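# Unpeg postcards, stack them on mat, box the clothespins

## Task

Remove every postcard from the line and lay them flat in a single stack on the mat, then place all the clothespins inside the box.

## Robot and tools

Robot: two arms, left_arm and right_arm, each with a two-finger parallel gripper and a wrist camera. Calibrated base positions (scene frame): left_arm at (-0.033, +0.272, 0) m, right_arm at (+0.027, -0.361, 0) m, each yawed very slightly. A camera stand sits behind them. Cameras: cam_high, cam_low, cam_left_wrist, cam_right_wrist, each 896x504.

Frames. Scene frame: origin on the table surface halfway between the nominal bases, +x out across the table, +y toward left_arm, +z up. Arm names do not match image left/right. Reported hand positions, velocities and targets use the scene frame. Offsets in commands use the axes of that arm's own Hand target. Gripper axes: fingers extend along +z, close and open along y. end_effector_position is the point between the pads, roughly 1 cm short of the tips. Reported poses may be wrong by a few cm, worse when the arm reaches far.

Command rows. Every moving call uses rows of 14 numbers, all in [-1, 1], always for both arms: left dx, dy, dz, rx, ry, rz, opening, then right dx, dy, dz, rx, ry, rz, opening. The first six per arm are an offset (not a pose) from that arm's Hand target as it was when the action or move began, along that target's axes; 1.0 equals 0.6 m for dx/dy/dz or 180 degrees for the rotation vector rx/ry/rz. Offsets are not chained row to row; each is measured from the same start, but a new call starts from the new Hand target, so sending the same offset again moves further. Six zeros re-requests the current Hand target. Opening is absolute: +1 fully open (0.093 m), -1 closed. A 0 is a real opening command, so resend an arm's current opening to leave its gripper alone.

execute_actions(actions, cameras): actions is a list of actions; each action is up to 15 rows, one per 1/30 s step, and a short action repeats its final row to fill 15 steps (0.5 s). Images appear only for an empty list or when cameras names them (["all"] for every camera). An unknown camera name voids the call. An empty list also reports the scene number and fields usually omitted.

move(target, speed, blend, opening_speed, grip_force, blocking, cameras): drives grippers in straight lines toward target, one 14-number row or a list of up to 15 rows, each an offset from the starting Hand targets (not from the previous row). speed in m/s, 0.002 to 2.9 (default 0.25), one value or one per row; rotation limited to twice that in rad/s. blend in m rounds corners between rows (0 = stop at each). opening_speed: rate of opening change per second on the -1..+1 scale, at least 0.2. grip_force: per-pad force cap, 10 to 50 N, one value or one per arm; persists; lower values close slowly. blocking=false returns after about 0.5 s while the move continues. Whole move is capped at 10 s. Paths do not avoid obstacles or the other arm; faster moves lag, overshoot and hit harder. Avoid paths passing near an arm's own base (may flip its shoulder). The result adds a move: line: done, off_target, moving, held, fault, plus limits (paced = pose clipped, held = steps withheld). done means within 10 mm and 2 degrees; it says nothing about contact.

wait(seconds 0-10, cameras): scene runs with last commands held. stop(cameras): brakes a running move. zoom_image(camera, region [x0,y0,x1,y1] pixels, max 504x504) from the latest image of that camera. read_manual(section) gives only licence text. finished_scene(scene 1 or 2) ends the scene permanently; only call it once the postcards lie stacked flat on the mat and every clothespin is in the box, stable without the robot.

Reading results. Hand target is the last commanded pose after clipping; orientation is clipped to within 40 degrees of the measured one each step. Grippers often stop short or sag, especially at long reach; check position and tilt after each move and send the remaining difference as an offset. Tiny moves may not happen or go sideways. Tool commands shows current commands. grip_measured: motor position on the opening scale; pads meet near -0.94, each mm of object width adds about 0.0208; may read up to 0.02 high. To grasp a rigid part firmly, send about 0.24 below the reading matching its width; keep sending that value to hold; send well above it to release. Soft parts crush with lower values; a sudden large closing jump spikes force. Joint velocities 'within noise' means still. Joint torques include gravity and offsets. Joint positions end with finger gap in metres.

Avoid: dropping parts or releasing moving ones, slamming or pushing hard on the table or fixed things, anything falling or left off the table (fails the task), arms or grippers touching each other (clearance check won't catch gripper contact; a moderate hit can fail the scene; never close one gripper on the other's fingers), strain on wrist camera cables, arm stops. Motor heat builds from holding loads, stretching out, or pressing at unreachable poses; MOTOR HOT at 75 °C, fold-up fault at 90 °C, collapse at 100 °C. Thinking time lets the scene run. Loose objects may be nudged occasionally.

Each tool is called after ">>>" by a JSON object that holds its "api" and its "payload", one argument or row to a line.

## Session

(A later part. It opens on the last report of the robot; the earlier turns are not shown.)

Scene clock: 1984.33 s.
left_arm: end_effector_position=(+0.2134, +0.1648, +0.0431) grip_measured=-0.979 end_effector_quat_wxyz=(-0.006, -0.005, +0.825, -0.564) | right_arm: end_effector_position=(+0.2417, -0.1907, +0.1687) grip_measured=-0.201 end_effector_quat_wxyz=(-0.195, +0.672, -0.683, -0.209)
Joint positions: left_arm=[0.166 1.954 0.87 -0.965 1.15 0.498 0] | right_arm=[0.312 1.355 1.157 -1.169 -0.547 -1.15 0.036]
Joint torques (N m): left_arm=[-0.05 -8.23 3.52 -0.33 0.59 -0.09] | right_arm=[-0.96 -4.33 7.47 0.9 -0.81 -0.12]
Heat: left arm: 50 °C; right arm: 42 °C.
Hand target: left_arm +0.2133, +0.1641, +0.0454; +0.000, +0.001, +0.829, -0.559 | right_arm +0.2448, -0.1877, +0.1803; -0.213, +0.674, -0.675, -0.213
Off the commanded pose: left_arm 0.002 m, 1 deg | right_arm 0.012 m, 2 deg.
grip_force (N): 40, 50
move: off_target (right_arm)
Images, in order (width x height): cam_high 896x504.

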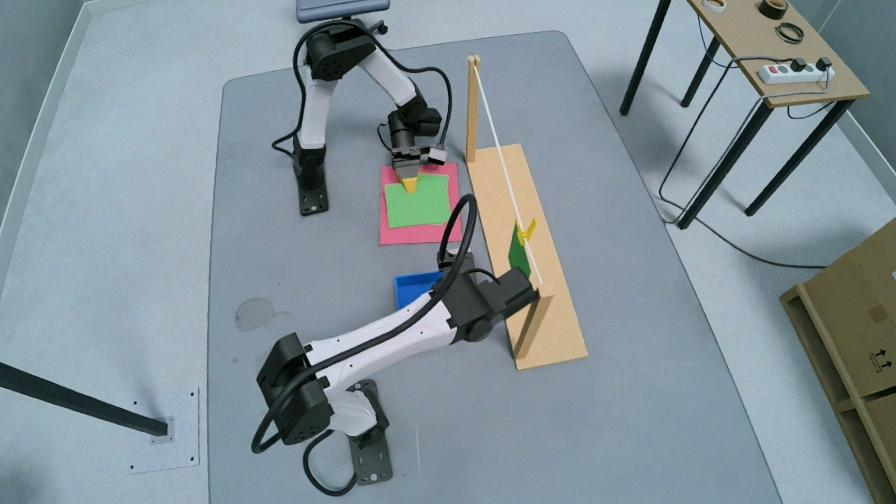

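>>> {"api": "move", "payload": {
  "target": [0.0,0.0207,0.0084,0,0,0,-1,0,0,0,0,0,0,-0.2],
  "speed": 0.05,
  "cameras": ["cam_low"]
}}

>>> {"api": "zoom_image", "payload": {
  "camera": "cam_low",
  "region": [540, 190, 720, 290]
}}

Scene clock: 2010.20 s.
left_arm: end_effector_position=(+0.2147, +0.1646, +0.0391) grip_measured=-0.979 end_effector_quat_wxyz=(+0.005, +0.001, +0.825, -0.565) | right_arm: end_effector_position=(+0.2417, -0.1907, +0.1687) grip_measured=-0.201 end_effector_quat_wxyz=(-0.195, +0.672, -0.683, -0.209)
Joint positions: left_arm=[0.166 1.958 0.857 -0.923 1.156 0.498 0] | right_arm=[0.312 1.355 1.157 -1.169 -0.547 -1.15 0.036]
Joint torques (N m): left_arm=[0.1 -5.52 3.23 -0.11 0.59 -0.11] | right_arm=[-0.96 -4.31 7.49 0.9 -0.81 -0.12]
Motor temperatures (°C): left_arm=[31 44 48 40 29 29 31] | right_arm=[31 41 42 36 31 29 30]
Heat: left arm: 48 °C; right arm: 42 °C.
Hand target: left_arm +0.2132, +0.1641, +0.0320; +0.000, +0.001, +0.829, -0.559 | right_arm +0.2448, -0.1877, +0.1803; -0.213, +0.674, -0.675, -0.213
Off the commanded pose: left_arm 0.007 m, 1 deg | right_arm 0.012 m, 2 deg.
grip_force (N): 40, 50
move: off_target (right_arm)
Images, in order (width x height): cam_low 896x504.

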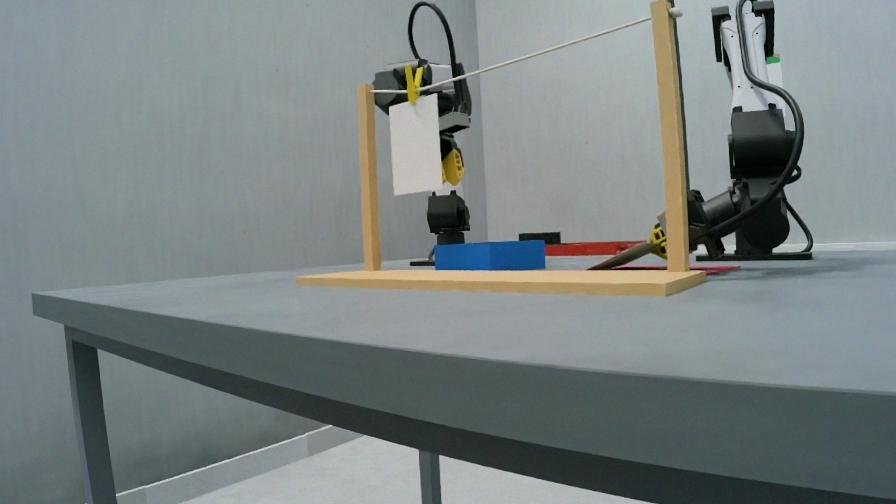

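Scaled by 2.800.

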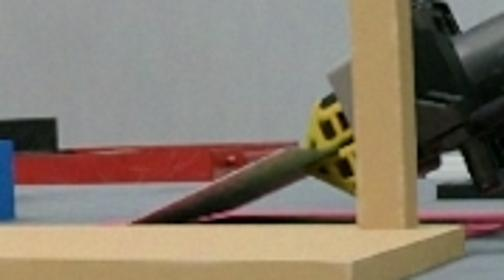

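>>> {"api": "move", "payload": {
  "target": [0.0,0,0,0,0,0,-0.6,0,0,0,0,0,0,-0.2],
  "speed": 0.05,
  "opening_speed": 0.2
}}

>>> {"api": "move", "payload": {
  "target": [0.0,0.0093,0.0037,0,0,0,-0.25,0,0,0,0,0,0,-0.2],
  "speed": 0.05,
  "opening_speed": 0.2,
  "cameras": ["cam_low","cam_high"]
}}

>>> {"api": "zoom_image", "payload": {
  "camera": "cam_low",
  "region": [540, 190, 720, 290]
}}

>>> {"api": "zoom_image", "payload": {
  "camera": "cam_high",
  "region": [360, 130, 480, 260]
}}

Scene clock: 2021.90 s.
left_arm: end_effector_position=(+0.2163, +0.1652, +0.0376) grip_measured=-0.602 end_effector_quat_wxyz=(+0.009, +0.005, +0.827, -0.562) | right_arm: end_effector_position=(+0.2417, -0.1907, +0.1687) grip_measured=-0.201 end_effector_quat_wxyz=(-0.195, +0.672, -0.683, -0.209)
Joint positions: left_arm=[0.166 1.958 0.857 -0.908 1.151 0.496 0.016] | right_arm=[0.312 1.355 1.157 -1.169 -0.547 -1.15 0.036]
Joint torques (N m): left_arm=[0.23 -5.7 3.48 -0.27 0.63 -0.14] | right_arm=[-0.96 -4.33 7.47 0.9 -0.81 -0.12]
Heat: left arm: 48 °C; right arm: 42 °C.
Hand target: left_arm +0.2132, +0.1641, +0.0320; +0.000, +0.001, +0.829, -0.559 | right_arm +0.2448, -0.1877, +0.1803; -0.213, +0.674, -0.675, -0.213
Off the commanded pose: left_arm 0.006 m, 1 deg | right_arm 0.012 m, 2 deg.
grip_force (N): 40, 50
move: off_target (right_arm)

Scene clock: 2023.87 s.
left_arm: end_effector_position=(+0.2171, +0.1627, +0.0400) grip_measured=-0.253 end_effector_quat_wxyz=(+0.008, -0.008, +0.816, -0.578) | right_arm: end_effector_position=(+0.2417, -0.1907, +0.1687) grip_measured=-0.201 end_effector_quat_wxyz=(-0.195, +0.672, -0.683, -0.209)
Joint positions: left_arm=[0.166 1.974 0.855 -0.912 1.193 0.494 0.033] | right_arm=[0.312 1.355 1.157 -1.169 -0.547 -1.15 0.036]
Joint torques (N m): left_arm=[0.09 -5.03 3.54 -0.01 0.25 -0.04] | right_arm=[-0.98 -4.33 7.47 0.9 -0.81 -0.12]
Heat: left arm: 47 °C; right arm: 42 °C.
Hand target: left_arm +0.2133, +0.1641, +0.0260; +0.000, +0.001, +0.829, -0.559 | right_arm +0.2448, -0.1877, +0.1803; -0.213, +0.674, -0.675, -0.213
Off the commanded pose: left_arm 0.015 m, 3 deg | right_arm 0.012 m, 2 deg.
grip_force (N): 40, 50
move: off_target (left_arm, right_arm)
Images, in order (width x height): cam_high 896x504, cam_low 896x504.

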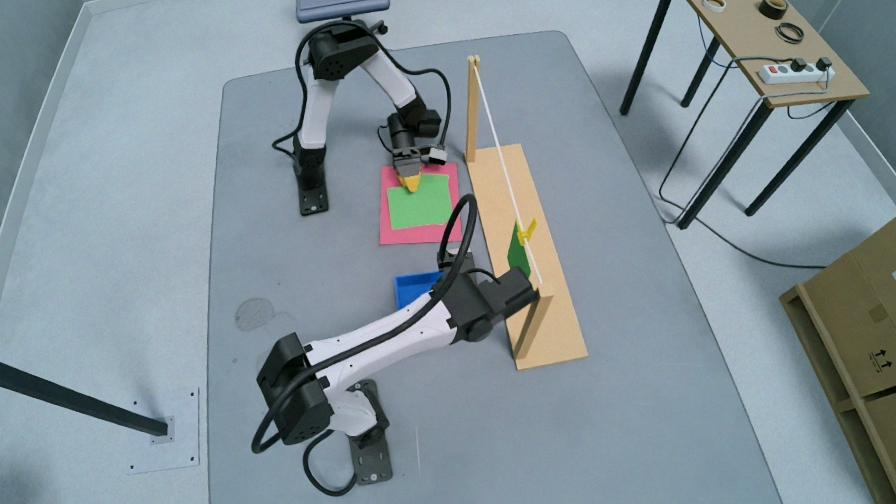

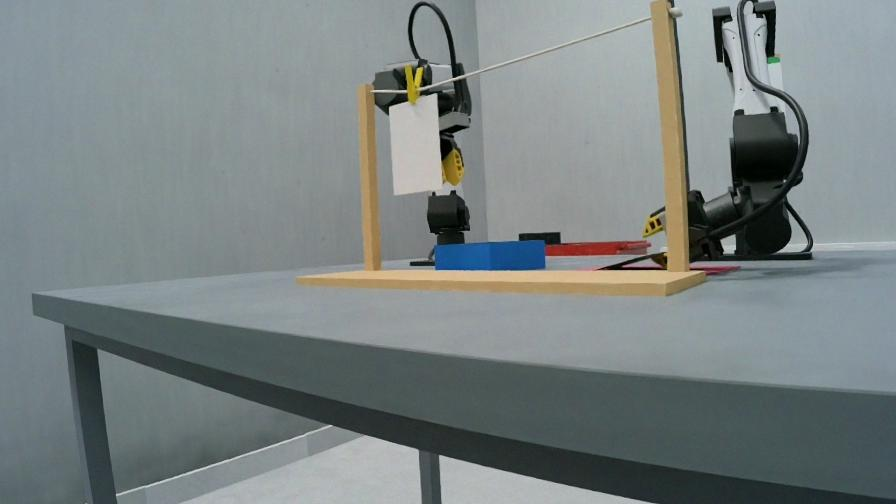

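Scaled by 2.800.

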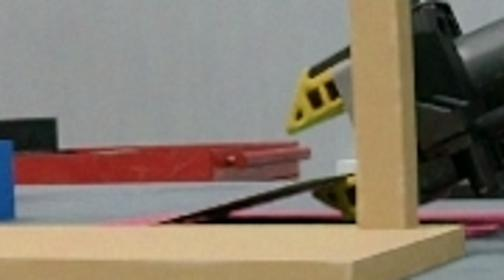

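Scaled by 3.877.

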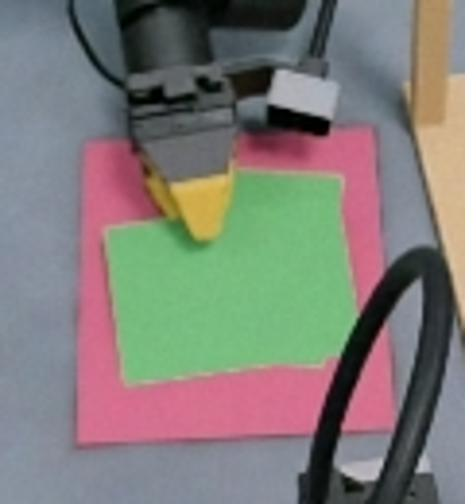

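>>> {"api": "move", "payload": {
  "target": [
    [0,-0.0085,-0.0034,0,0,0,-0.25,0,0,0,0,0,0,-0.2],
    [0.0,0.0251,-0.0977,0,0,0,-0.25,0,0,0,0,0,0,-0.2],
    [0.0,-0.12,-0.16,0,0,0,-0.25,0,0,0,0,0,0,-0.2]
  ],
  "speed": [0.05,0.06,0.12],
  "cameras": ["cam_low","cam_high","cam_left_wrist"]
}}

>>> {"api": "zoom_image", "payload": {
  "camera": "cam_high",
  "region": [360, 130, 480, 260]
}}

Scene clock: 2038.97 s.
left_arm: end_effector_position=(+0.2117, +0.2230, +0.1233) grip_measured=-0.252 end_effector_quat_wxyz=(+0.003, -0.006, +0.830, -0.558) | right_arm: end_effector_position=(+0.2417, -0.1907, +0.1687) grip_measured=-0.201 end_effector_quat_wxyz=(-0.195, +0.672, -0.683, -0.209)
Joint positions: left_arm=[0.383 1.87 1.109 -1.574 1.021 0.843 0.033] | right_arm=[0.312 1.355 1.157 -1.169 -0.547 -1.15 0.036]
Joint torques (N m): left_arm=[0.66 -7.65 6.24 -1.12 0.4 -0.16] | right_arm=[-0.96 -4.34 7.47 0.9 -0.81 -0.12]
Heat: left arm: 47 °C; right arm: 42 °C.
Hand target: left_arm +0.2133, +0.2261, +0.1287; +0.000, +0.001, +0.829, -0.559 | right_arm +0.2448, -0.1877, +0.1803; -0.213, +0.674, -0.675, -0.213
Off the commanded pose: left_arm 0.007 m, 1 deg | right_arm 0.012 m, 2 deg.
joint sent to its limit (left arm) — joint 4 (wrist pitch), lower limit. The joint targets still meet the commanded pose.
grip_force (N): 40, 50
move: off_target (right_arm)
Images, in order (width x height): cam_high 896x504, cam_low 896x504, cam_left_wrist 896x504.

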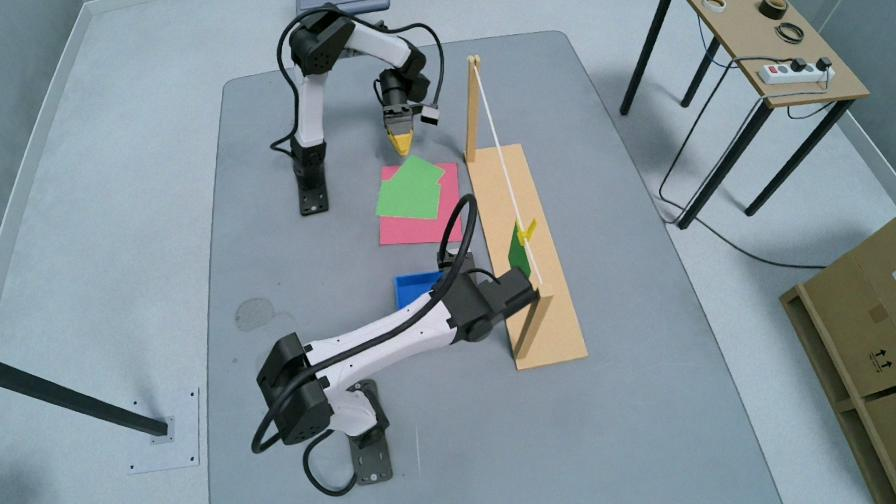

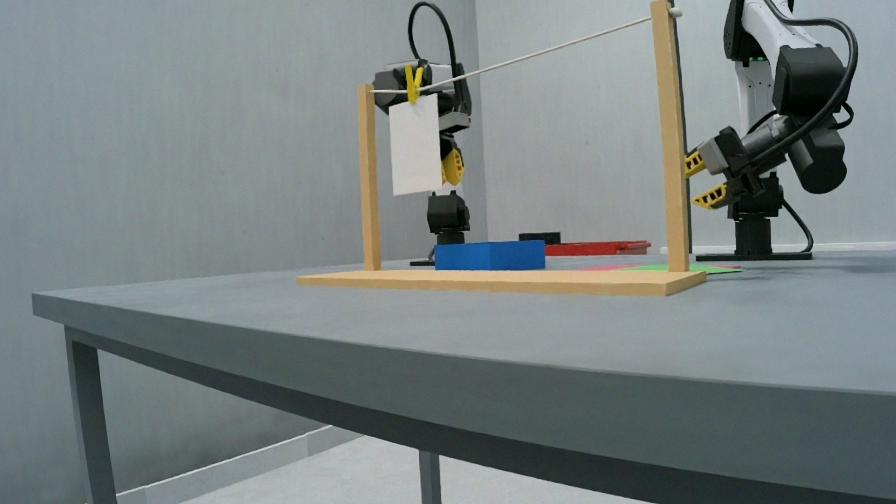

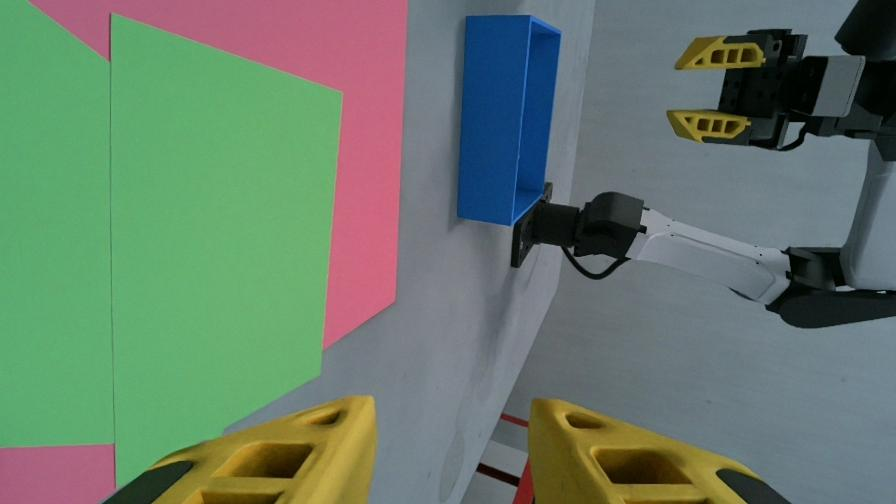

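Scaled by 3.877.

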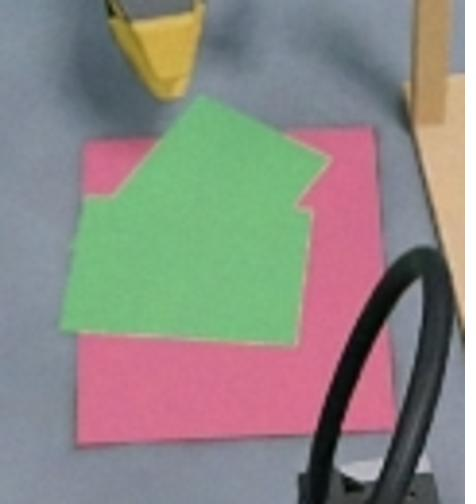

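>>> {"api": "move", "payload": {
  "target": [0.0388,-0.278,-0.0295,-0.1737,-0.1983,-0.1577,-0.9,0,0,0,0,0,0,-0.2],
  "speed": 0.2,
  "cameras": ["cam_high","cam_left_wrist"]
}}

Scene clock: 2067.23 s.
left_arm: end_effector_position=(+0.1901, +0.1798, +0.2859) grip_measured=-0.898 end_effector_quat_wxyz=(+0.114, -0.359, +0.883, -0.279) | right_arm: end_effector_position=(+0.2417, -0.1907, +0.1687) grip_measured=-0.201 end_effector_quat_wxyz=(-0.195, +0.672, -0.683, -0.209)
Joint positions: left_arm=[-0.177 1.135 1.461 -1.388 0.357 -1.011 0.002] | right_arm=[0.312 1.355 1.157 -1.169 -0.547 -1.15 0.036]
Joint torques (N m): left_arm=[-0.1 -1.24 8.72 1.45 0.21 -0.14] | right_arm=[-0.96 -4.33 7.46 0.9 -0.81 -0.12]
Heat: left arm: 49 °C; right arm: 42 °C.
Hand target: left_arm +0.1900, +0.1801, +0.2900; +0.115, -0.364, +0.881, -0.278 | right_arm +0.2448, -0.1877, +0.1803; -0.213, +0.674, -0.675, -0.213
Off the commanded pose: left_arm 0.004 m, 1 deg | right_arm 0.012 m, 2 deg.
grip_force (N): 40, 50
move: off_target (right_arm)
Images, in order (width x height): cam_high 896x504, cam_left_wrist 896x504.

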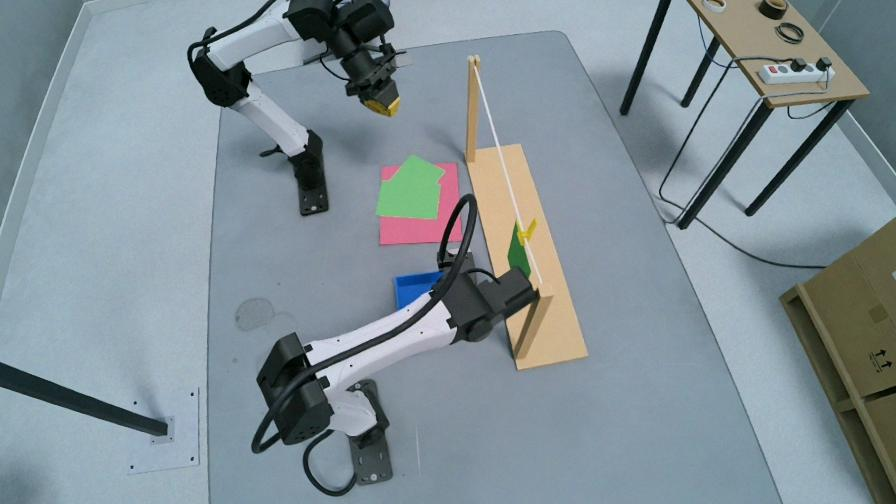

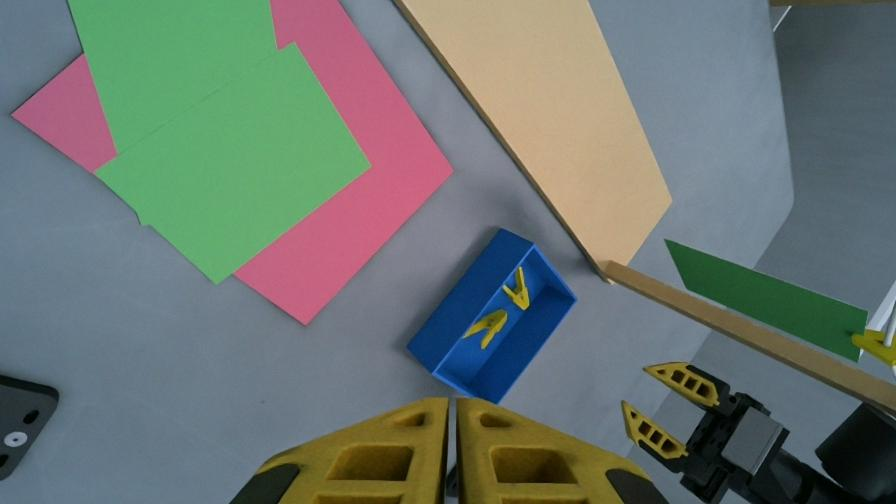

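>>> {"api": "move", "payload": {
  "target": [-0.1237,0.2613,0.285,0,0,0.5,0.02,0,0,0,0,0,0,-0.2],
  "speed": 0.2,
  "cameras": ["cam_high","cam_left_wrist"]
}}

Scene clock: 2119.63 s.
left_arm: end_effector_position=(+0.2209, +0.2544, +0.0623) grip_measured=+0.018 end_effector_quat_wxyz=(+0.274, +0.359, +0.885, -0.113) | right_arm: end_effector_position=(+0.2417, -0.1907, +0.1687) grip_measured=-0.201 end_effector_quat_wxyz=(-0.195, +0.672, -0.683, -0.209)
Joint positions: left_arm=[0.227 1.235 0.622 -0.62 0.509 0.941 0.046] | right_arm=[0.312 1.355 1.157 -1.169 -0.547 -1.15 0.036]
Joint torques (N m): left_arm=[0.59 -2.09 6.5 1.38 0.54 0.26] | right_arm=[-0.96 -4.33 7.47 0.9 -0.81 -0.12]
Motor temperatures (°C): left_arm=[31 38 52 40 29 29 31] | right_arm=[31 40 42 34 32 29 30]
Heat: left arm: 52 °C; right arm: 42 °C.
Hand target: left_arm +0.2211, +0.2540, +0.0600; +0.278, +0.365, +0.881, -0.115 | right_arm +0.2448, -0.1877, +0.1803; -0.213, +0.674, -0.675, -0.213
Off the commanded pose: left_arm 0.002 m, 1 deg | right_arm 0.012 m, 2 deg.
grip_force (N): 40, 50
move: off_target (right_arm)
Images, in order (width x height): cam_high 896x504, cam_left_wrist 896x504.

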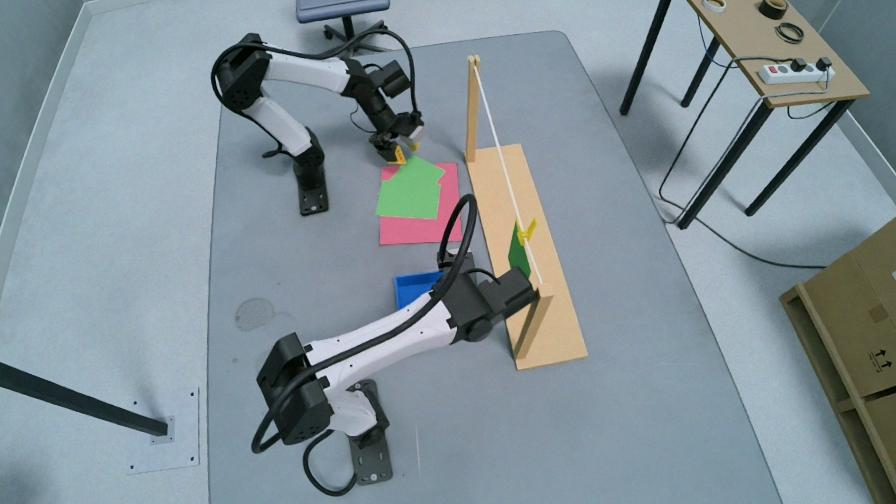

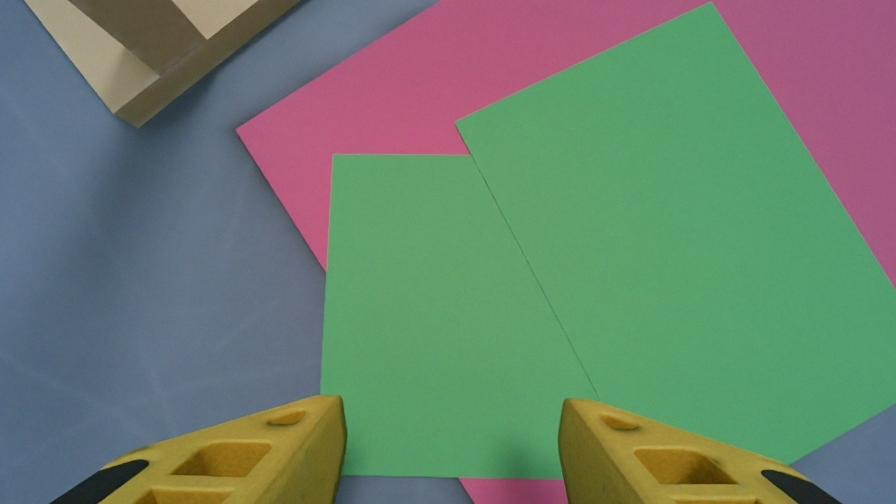

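>>> {"api": "move", "payload": {
  "target": [-0.0379,0.0,0.0552,0,0,0,0.02,0,0,0,0,0,0,-0.2],
  "speed": 0.08,
  "cameras": ["cam_left_wrist"]
}}

Scene clock: 2153.33 s.
left_arm: end_effector_position=(+0.2471, +0.2276, +0.0489) grip_measured=+0.018 end_effector_quat_wxyz=(+0.280, +0.369, +0.879, -0.116) | right_arm: end_effector_position=(+0.2417, -0.1907, +0.1687) grip_measured=-0.201 end_effector_quat_wxyz=(-0.195, +0.672, -0.683, -0.209)
Joint positions: left_arm=[0.085 1.342 0.622 -0.441 0.473 0.812 0.046] | right_arm=[0.312 1.355 1.157 -1.169 -0.547 -1.15 0.036]
Joint torques (N m): left_arm=[-0.21 -3.17 6.52 1.45 0.36 -0.21] | right_arm=[-0.98 -4.33 7.46 0.9 -0.81 -0.12]
Heat: left arm: 50 °C; right arm: 42 °C.
Hand target: left_arm +0.2478, +0.2274, +0.0460; +0.278, +0.365, +0.881, -0.115 | right_arm +0.2448, -0.1877, +0.1803; -0.213, +0.674, -0.675, -0.213
Off the commanded pose: left_arm 0.003 m, 1 deg | right_arm 0.012 m, 2 deg.
grip_force (N): 40, 50
move: off_target (right_arm)
Images, in order (width x height): cam_left_wrist 896x504.

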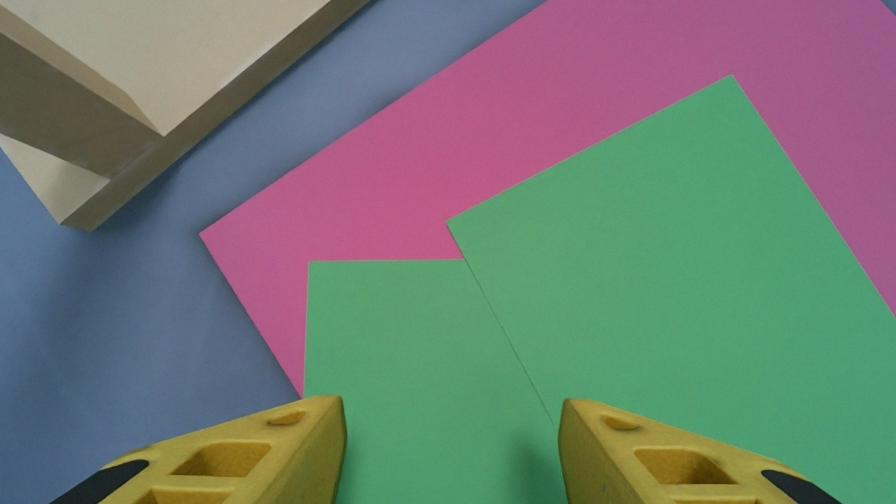

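>>> {"api": "move", "payload": {
  "target": [0.0792,0.0,0.0057,0,0,0,0.02,0,0,0,0,0,0,-0.2],
  "speed": 0.06,
  "cameras": ["cam_left_wrist"]
}}

Scene clock: 2167.37 s.
left_arm: end_effector_position=(+0.2217, +0.2541, +0.0177) grip_measured=+0.018 end_effector_quat_wxyz=(+0.273, +0.359, +0.885, -0.113) | right_arm: end_effector_position=(+0.2417, -0.1907, +0.1687) grip_measured=-0.201 end_effector_quat_wxyz=(-0.195, +0.672, -0.683, -0.209)
Joint positions: left_arm=[0.224 1.351 0.5 -0.383 0.507 0.938 0.046] | right_arm=[0.312 1.355 1.157 -1.169 -0.547 -1.15 0.036]
Joint torques (N m): left_arm=[0.7 -2.62 5.82 1.27 0.57 0.18] | right_arm=[-0.98 -4.33 7.47 0.9 -0.81 -0.12]
Heat: left arm: 50 °C; right arm: 43 °C.
Hand target: left_arm +0.2217, +0.2536, +0.0159; +0.278, +0.366, +0.881, -0.115 | right_arm +0.2448, -0.1877, +0.1803; -0.213, +0.674, -0.675, -0.213
Off the commanded pose: left_arm 0.002 m, 1 deg | right_arm 0.012 m, 2 deg.
grip_force (N): 40, 50
move: off_target (right_arm)
Images, in order (width x height): cam_left_wrist 896x504.

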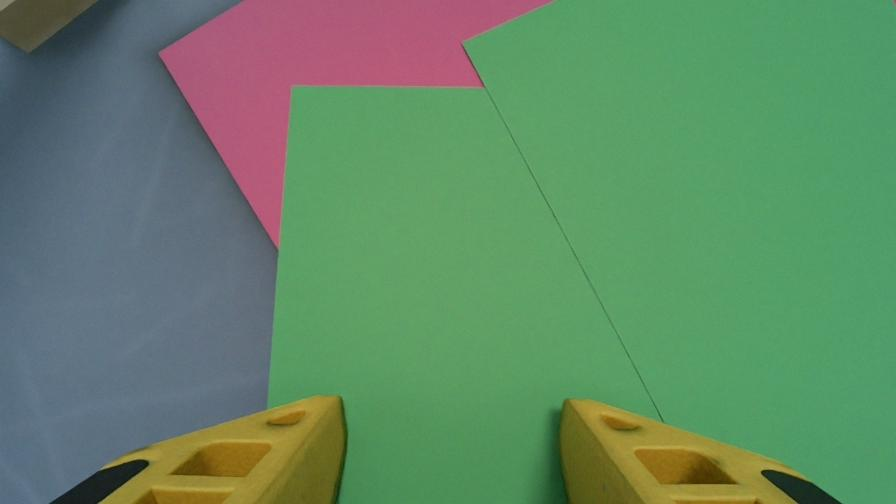

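>>> {"api": "move", "payload": {
  "target": [0.0115,0.0,0.0164,0,0,0,0.02,0,0,0,0,0,0,-0.2],
  "speed": 0.03
}}

Scene clock: 2175.27 s.
left_arm: end_effector_position=(+0.2294, +0.2505, +0.0157) grip_measured=+0.018 end_effector_quat_wxyz=(+0.295, +0.363, +0.876, -0.119) | right_arm: end_effector_position=(+0.2417, -0.1907, +0.1687) grip_measured=-0.201 end_effector_quat_wxyz=(-0.195, +0.672, -0.683, -0.209)
Joint positions: left_arm=[0.224 1.38 0.484 -0.305 0.545 0.938 0.046] | right_arm=[0.312 1.355 1.157 -1.169 -0.547 -1.15 0.036]
Joint torques (N m): left_arm=[0.68 -1.78 4.83 1.26 0.22 0.24] | right_arm=[-0.98 -4.31 7.46 0.9 -0.81 -0.12]
Heat: left arm: 49 °C; right arm: 43 °C.
Hand target: left_arm +0.2216, +0.2535, +0.0039; +0.278, +0.365, +0.881, -0.115 | right_arm +0.2448, -0.1877, +0.1803; -0.213, +0.674, -0.675, -0.213
Off the commanded pose: left_arm 0.014 m, 2 deg | right_arm 0.012 m, 2 deg.
grip_force (N): 40, 50
move: off_target (left_arm, right_arm)

>>> {"api": "move", "payload": {
  "target": [-0.05,-0.0945,0.035,-0.0956,0,-0.1365,0.02,0,0,0,0,0,0,-0.2],
  "speed": 0.05,
  "cameras": ["cam_left_wrist","cam_high"]
}}

>>> {"api": "zoom_image", "payload": {
  "camera": "cam_high",
  "region": [360, 130, 480, 260]
}}

Scene clock: 2196.47 s.
left_arm: end_effector_position=(+0.2174, +0.1827, +0.0144) grip_measured=+0.018 end_effector_quat_wxyz=(+0.319, +0.130, +0.938, -0.048) | right_arm: end_effector_position=(+0.2417, -0.1907, +0.1687) grip_measured=-0.201 end_effector_quat_wxyz=(-0.195, +0.672, -0.683, -0.209)
Joint positions: left_arm=[-0.409 1.162 0.288 -0.042 -0.055 -0.082 0.046] | right_arm=[0.312 1.355 1.157 -1.169 -0.547 -1.15 0.036]
Joint torques (N m): left_arm=[-0.43 -1.25 5.65 1.57 -0.09 -0.25] | right_arm=[-0.96 -4.33 7.47 0.9 -0.81 -0.12]
Heat: left arm: 48 °C; right arm: 43 °C.
Hand target: left_arm +0.2073, +0.1876, +0.0038; +0.298, +0.125, +0.945, -0.039 | right_arm +0.2448, -0.1877, +0.1803; -0.213, +0.674, -0.675, -0.213
Off the commanded pose: left_arm 0.015 m, 3 deg | right_arm 0.012 m, 2 deg.
grip_force (N): 40, 50
move: off_target (left_arm, right_arm)
Images, in order (width x height): cam_high 896x504, cam_left_wrist 896x504.

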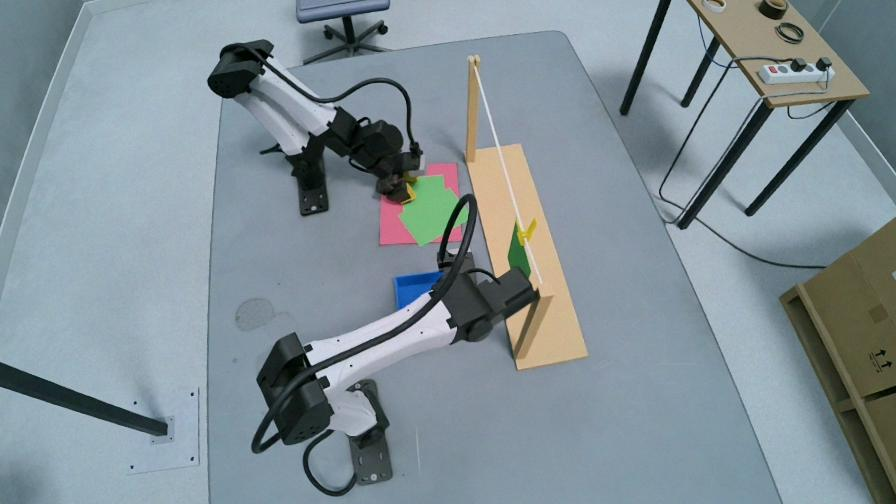

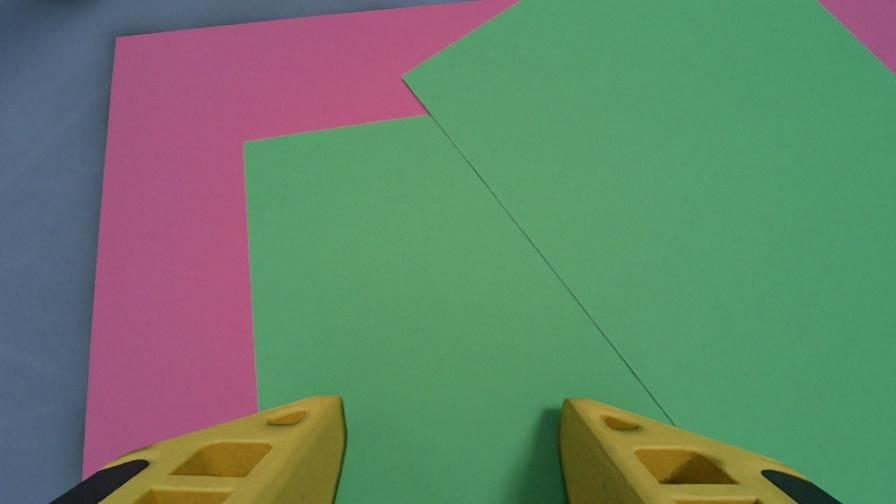

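Scaled by 3.877.

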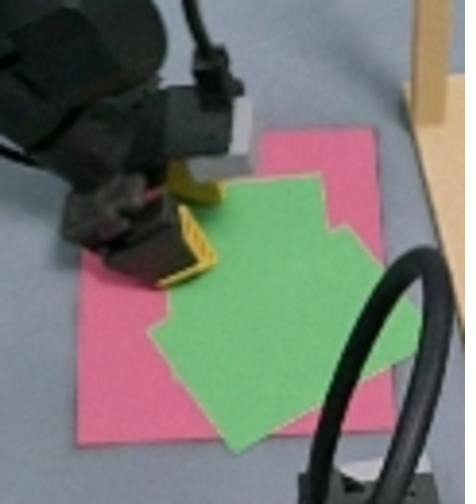

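>>> {"api": "move", "payload": {
  "target": [-0.0478,0,-0.0683,0,0,0,0.02,0,0,0,0,0,0,-0.2],
  "speed": 0.1
}}

>>> {"api": "move", "payload": {
  "target": [-0.12,0,-0.15,0,0,0,-0.3,0,0,0,0,0,0,-0.2],
  "speed": 0.15,
  "cameras": ["cam_left_wrist","cam_high"]
}}

Scene clock: 2233.10 s.
left_arm: end_effector_position=(+0.2020, +0.1891, +0.0448) grip_measured=+0.018 end_effector_quat_wxyz=(+0.287, +0.132, +0.948, -0.039) | right_arm: end_effector_position=(+0.2417, -0.1907, +0.1687) grip_measured=-0.201 end_effector_quat_wxyz=(-0.195, +0.672, -0.683, -0.209)
Joint positions: left_arm=[-0.409 1.013 0.404 -0.377 -0.057 -0.083 0.046] | right_arm=[0.312 1.355 1.157 -1.169 -0.547 -1.15 0.036]
Joint torques (N m): left_arm=[-0.38 -2.32 9.57 1.66 -0.04 -0.19] | right_arm=[-0.98 -4.31 7.46 0.9 -0.81 -0.12]
Heat: left arm: 48 °C; right arm: 43 °C.
Hand target: left_arm +0.2074, +0.1876, +0.0539; +0.298, +0.125, +0.945, -0.039 | right_arm +0.2448, -0.1877, +0.1803; -0.213, +0.674, -0.675, -0.213
Off the commanded pose: left_arm 0.011 m, 2 deg | right_arm 0.012 m, 2 deg.
grip_force (N): 40, 50
move: off_target (left_arm, right_arm)

Scene clock: 2234.67 s.
left_arm: end_effector_position=(+0.2125, +0.1850, +0.1638) grip_measured=-0.298 end_effector_quat_wxyz=(+0.296, +0.131, +0.945, -0.041) | right_arm: end_effector_position=(+0.2417, -0.1907, +0.1687) grip_measured=-0.201 end_effector_quat_wxyz=(-0.195, +0.672, -0.683, -0.209)
Joint positions: left_arm=[-0.409 0.979 0.86 -0.848 -0.057 -0.083 0.031] | right_arm=[0.312 1.355 1.157 -1.169 -0.547 -1.15 0.036]
Joint torques (N m): left_arm=[0.36 -1.06 9.81 1.73 0.06 -0.17] | right_arm=[-0.96 -4.33 7.46 0.9 -0.81 -0.12]
Heat: left arm: 48 °C; right arm: 43 °C.
Hand target: left_arm +0.2144, +0.1857, +0.1689; +0.298, +0.125, +0.945, -0.039 | right_arm +0.2448, -0.1877, +0.1803; -0.213, +0.674, -0.675, -0.213
Off the commanded pose: left_arm 0.006 m, 1 deg | right_arm 0.012 m, 2 deg.
grip_force (N): 40, 50
move: off_target (right_arm)
Images, in order (width x height): cam_high 896x504, cam_left_wrist 896x504.

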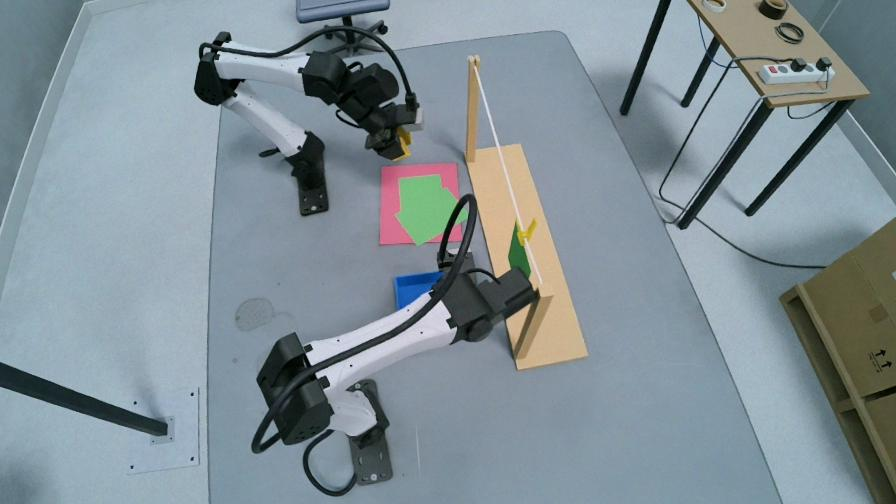

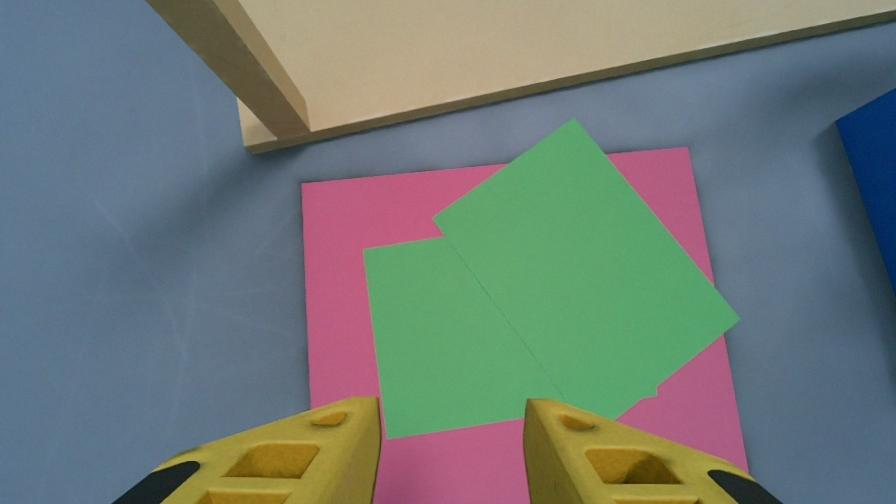

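>>> {"api": "move", "payload": {
  "target": [-0.0367,-0.1128,0.2775,-0.1178,0,-0.168,-0.3,0,0,0,0,0,0,-0.2],
  "speed": 0.15,
  "cameras": ["cam_left_wrist","cam_high"]
}}

Scene clock: 2294.00 s.
left_arm: end_effector_position=(+0.3018, +0.0939, +0.0412) grip_measured=-0.298 end_effector_quat_wxyz=(+0.287, -0.173, +0.940, +0.057) | right_arm: end_effector_position=(+0.2417, -0.1907, +0.1687) grip_measured=-0.201 end_effector_quat_wxyz=(-0.195, +0.672, -0.683, -0.209)
Joint positions: left_arm=[-0.742 1.807 1.076 -0.536 -0.519 -0.993 0.031] | right_arm=[0.312 1.355 1.157 -1.169 -0.547 -1.15 0.036]
Joint torques (N m): left_arm=[-0.06 -6.49 9.16 1.01 -0.36 -0.27] | right_arm=[-0.98 -4.33 7.47 0.9 -0.81 -0.12]
Heat: left arm: 51 °C; right arm: 43 °C.
Hand target: left_arm +0.3065, +0.0907, +0.0452; +0.295, -0.181, +0.936, +0.057 | right_arm +0.2448, -0.1877, +0.1803; -0.213, +0.674, -0.675, -0.213
Off the commanded pose: left_arm 0.007 m, 1 deg | right_arm 0.012 m, 2 deg.
grip_force (N): 40, 50
move: off_target (right_arm)
Images, in order (width x height): cam_high 896x504, cam_left_wrist 896x504.

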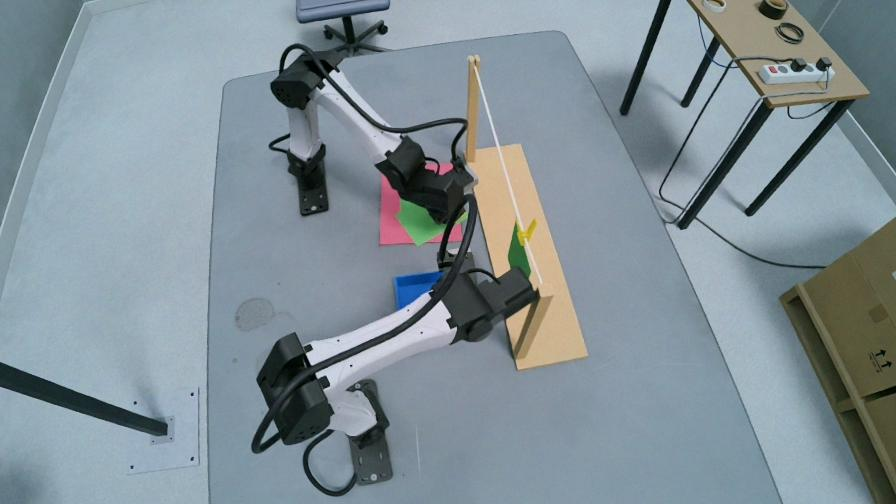

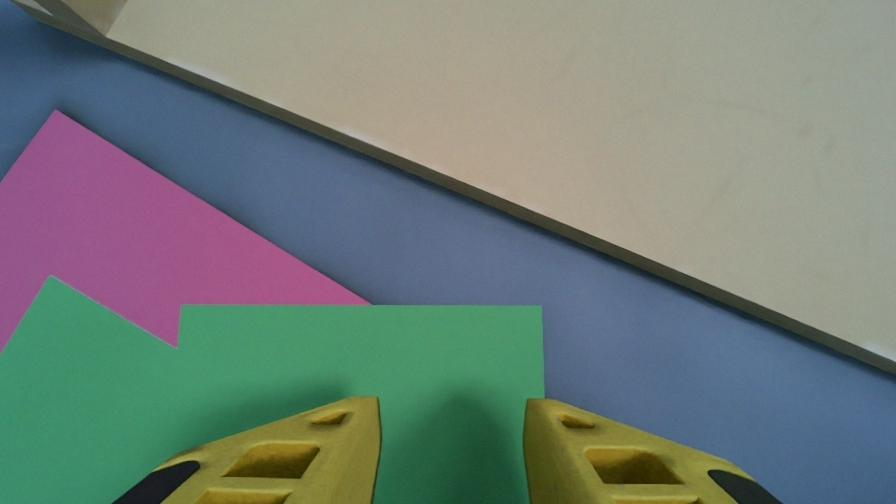

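>>> {"api": "move", "payload": {
  "target": [0.0178,0.0047,0.0445,0,0,0,-0.3,0,0,0,0,0,0,-0.2],
  "speed": 0.06,
  "cameras": ["cam_left_wrist"]
}}

Scene clock: 2321.40 s.
left_arm: end_effector_position=(+0.3103, +0.0925, +0.0209) grip_measured=-0.298 end_effector_quat_wxyz=(+0.293, -0.181, +0.937, +0.051) | right_arm: end_effector_position=(+0.2417, -0.1907, +0.1687) grip_measured=-0.201 end_effector_quat_wxyz=(-0.195, +0.672, -0.683, -0.209)
Joint positions: left_arm=[-0.73 1.864 1.052 -0.434 -0.519 -0.993 0.031] | right_arm=[0.312 1.355 1.157 -1.169 -0.547 -1.15 0.036]
Joint torques (N m): left_arm=[0.83 -6.6 6.01 1.26 -0.38 0.02] | right_arm=[-0.96 -4.31 7.47 0.9 -0.81 -0.12]
Heat: left arm: 54 °C; right arm: 43 °C.
Hand target: left_arm +0.3115, +0.0959, +0.0171; +0.295, -0.181, +0.936, +0.057 | right_arm +0.2448, -0.1877, +0.1803; -0.213, +0.674, -0.675, -0.213
Off the commanded pose: left_arm 0.005 m, 1 deg | right_arm 0.012 m, 2 deg.
grip_force (N): 40, 50
move: off_target (right_arm)
Images, in order (width x height): cam_left_wrist 896x504.

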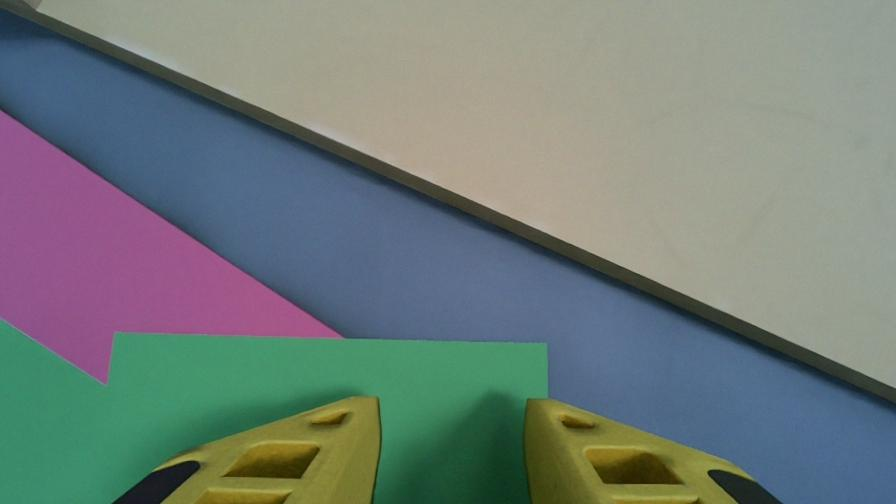

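>>> {"api": "move", "payload": {
  "target": [
    [0.0062,0.0145,0.0078,0,0,0,-0.3,0,0,0,0,0,0,-0.2],
    [0.0177,0.0145,0.0241,0,0,0,-0.3,0,0,0,0,0,0,-0.2]
  ],
  "speed": 0.04,
  "cameras": ["cam_left_wrist"]
}}

Scene clock: 2331.10 s.
left_arm: end_effector_position=(+0.3128, +0.0995, +0.0134) grip_measured=-0.298 end_effector_quat_wxyz=(+0.311, -0.188, +0.930, +0.048) | right_arm: end_effector_position=(+0.2417, -0.1907, +0.1687) grip_measured=-0.201 end_effector_quat_wxyz=(-0.195, +0.672, -0.683, -0.209)
Joint positions: left_arm=[-0.721 1.864 0.994 -0.342 -0.542 -0.987 0.031] | right_arm=[0.312 1.355 1.157 -1.169 -0.547 -1.15 0.036]
Joint torques (N m): left_arm=[0.73 -5.91 4.86 1.32 -0.05 0.15] | right_arm=[-0.96 -4.33 7.46 0.9 -0.81 -0.12]
Heat: left arm: 53 °C; right arm: 43 °C.
Hand target: left_arm +0.3080, +0.1039, -0.0007; +0.295, -0.181, +0.936, +0.057 | right_arm +0.2448, -0.1877, +0.1803; -0.213, +0.674, -0.675, -0.213
Off the commanded pose: left_arm 0.016 m, 2 deg | right_arm 0.012 m, 2 deg.
grip_force (N): 40, 50
move: off_target (left_arm, right_arm)
Images, in order (width x height): cam_left_wrist 896x504.

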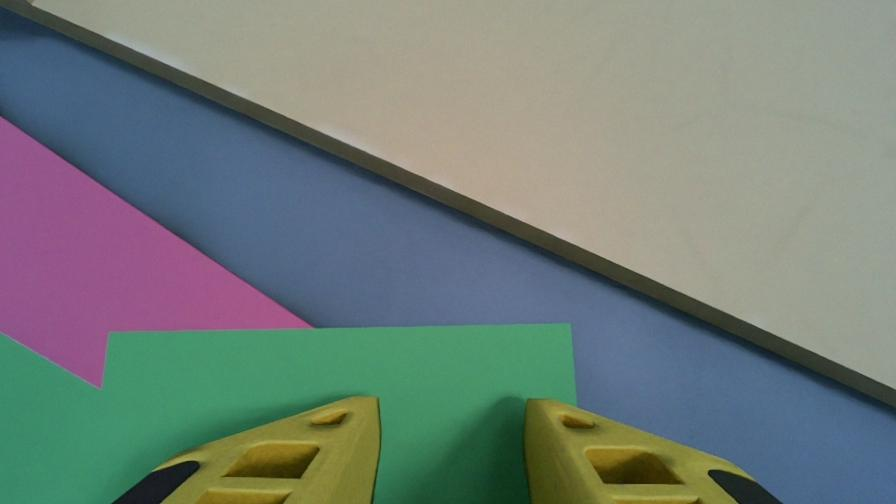

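>>> {"api": "move", "payload": {
  "target": [0.0265,0.031,-0.0187,0.0923,0,0.1318,-0.3,0,0,0,0,0,0,-0.2],
  "speed": 0.05,
  "cameras": ["cam_left_wrist","cam_high"]
}}

>>> {"api": "zoom_image", "payload": {
  "camera": "cam_high",
  "region": [360, 130, 480, 260]
}}

Scene clock: 2350.00 s.
left_arm: end_effector_position=(+0.2991, +0.1048, +0.0134) grip_measured=-0.298 end_effector_quat_wxyz=(+0.334, +0.047, +0.941, -0.029) | right_arm: end_effector_position=(+0.2417, -0.1907, +0.1687) grip_measured=-0.201 end_effector_quat_wxyz=(-0.195, +0.672, -0.683, -0.209)
Joint positions: left_arm=[-0.624 1.669 0.676 0.054 -0.281 -0.4 0.031] | right_arm=[0.312 1.355 1.157 -1.169 -0.547 -1.15 0.036]
Joint torques (N m): left_arm=[0.77 -6.24 4.42 1.24 0.18 0.11] | right_arm=[-0.96 -4.31 7.47 0.9 -0.81 -0.12]
Heat: left arm: 51 °C; right arm: 43 °C.
Hand target: left_arm +0.2829, +0.1138, -0.0007; +0.300, +0.059, +0.952, -0.018 | right_arm +0.2448, -0.1877, +0.1803; -0.213, +0.674, -0.675, -0.213
Off the commanded pose: left_arm 0.023 m, 4 deg | right_arm 0.012 m, 2 deg.
grip_force (N): 40, 50
move: off_target (left_arm, right_arm)
Images, in order (width x height): cam_high 896x504, cam_left_wrist 896x504.

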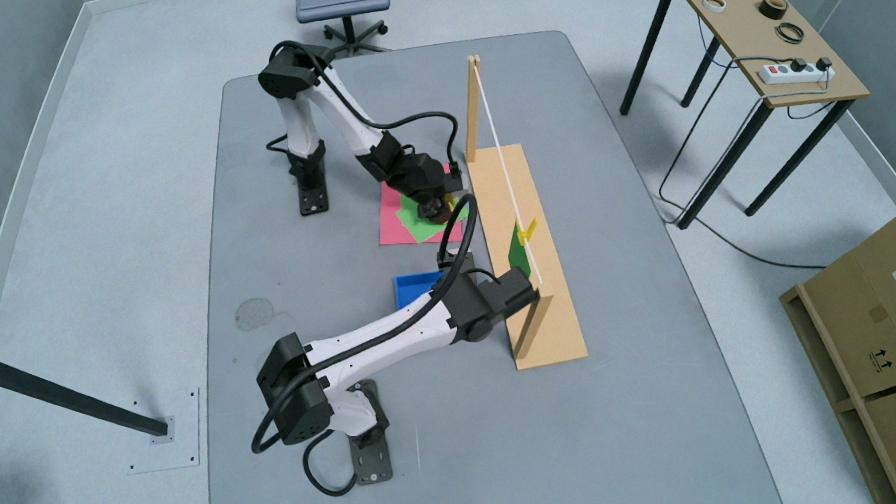

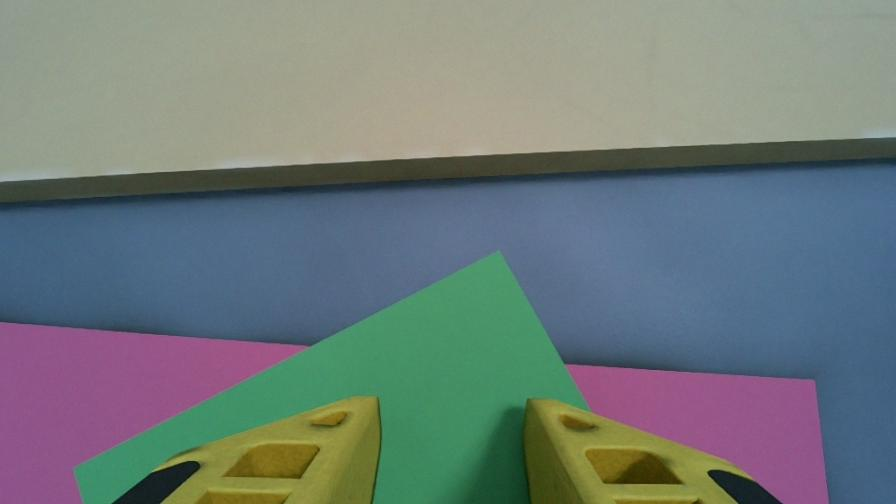

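Scaled by 3.877.

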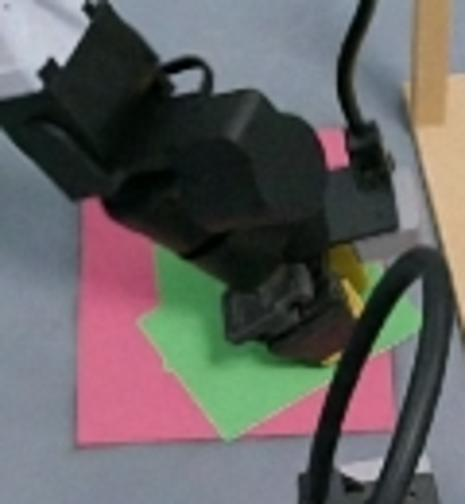

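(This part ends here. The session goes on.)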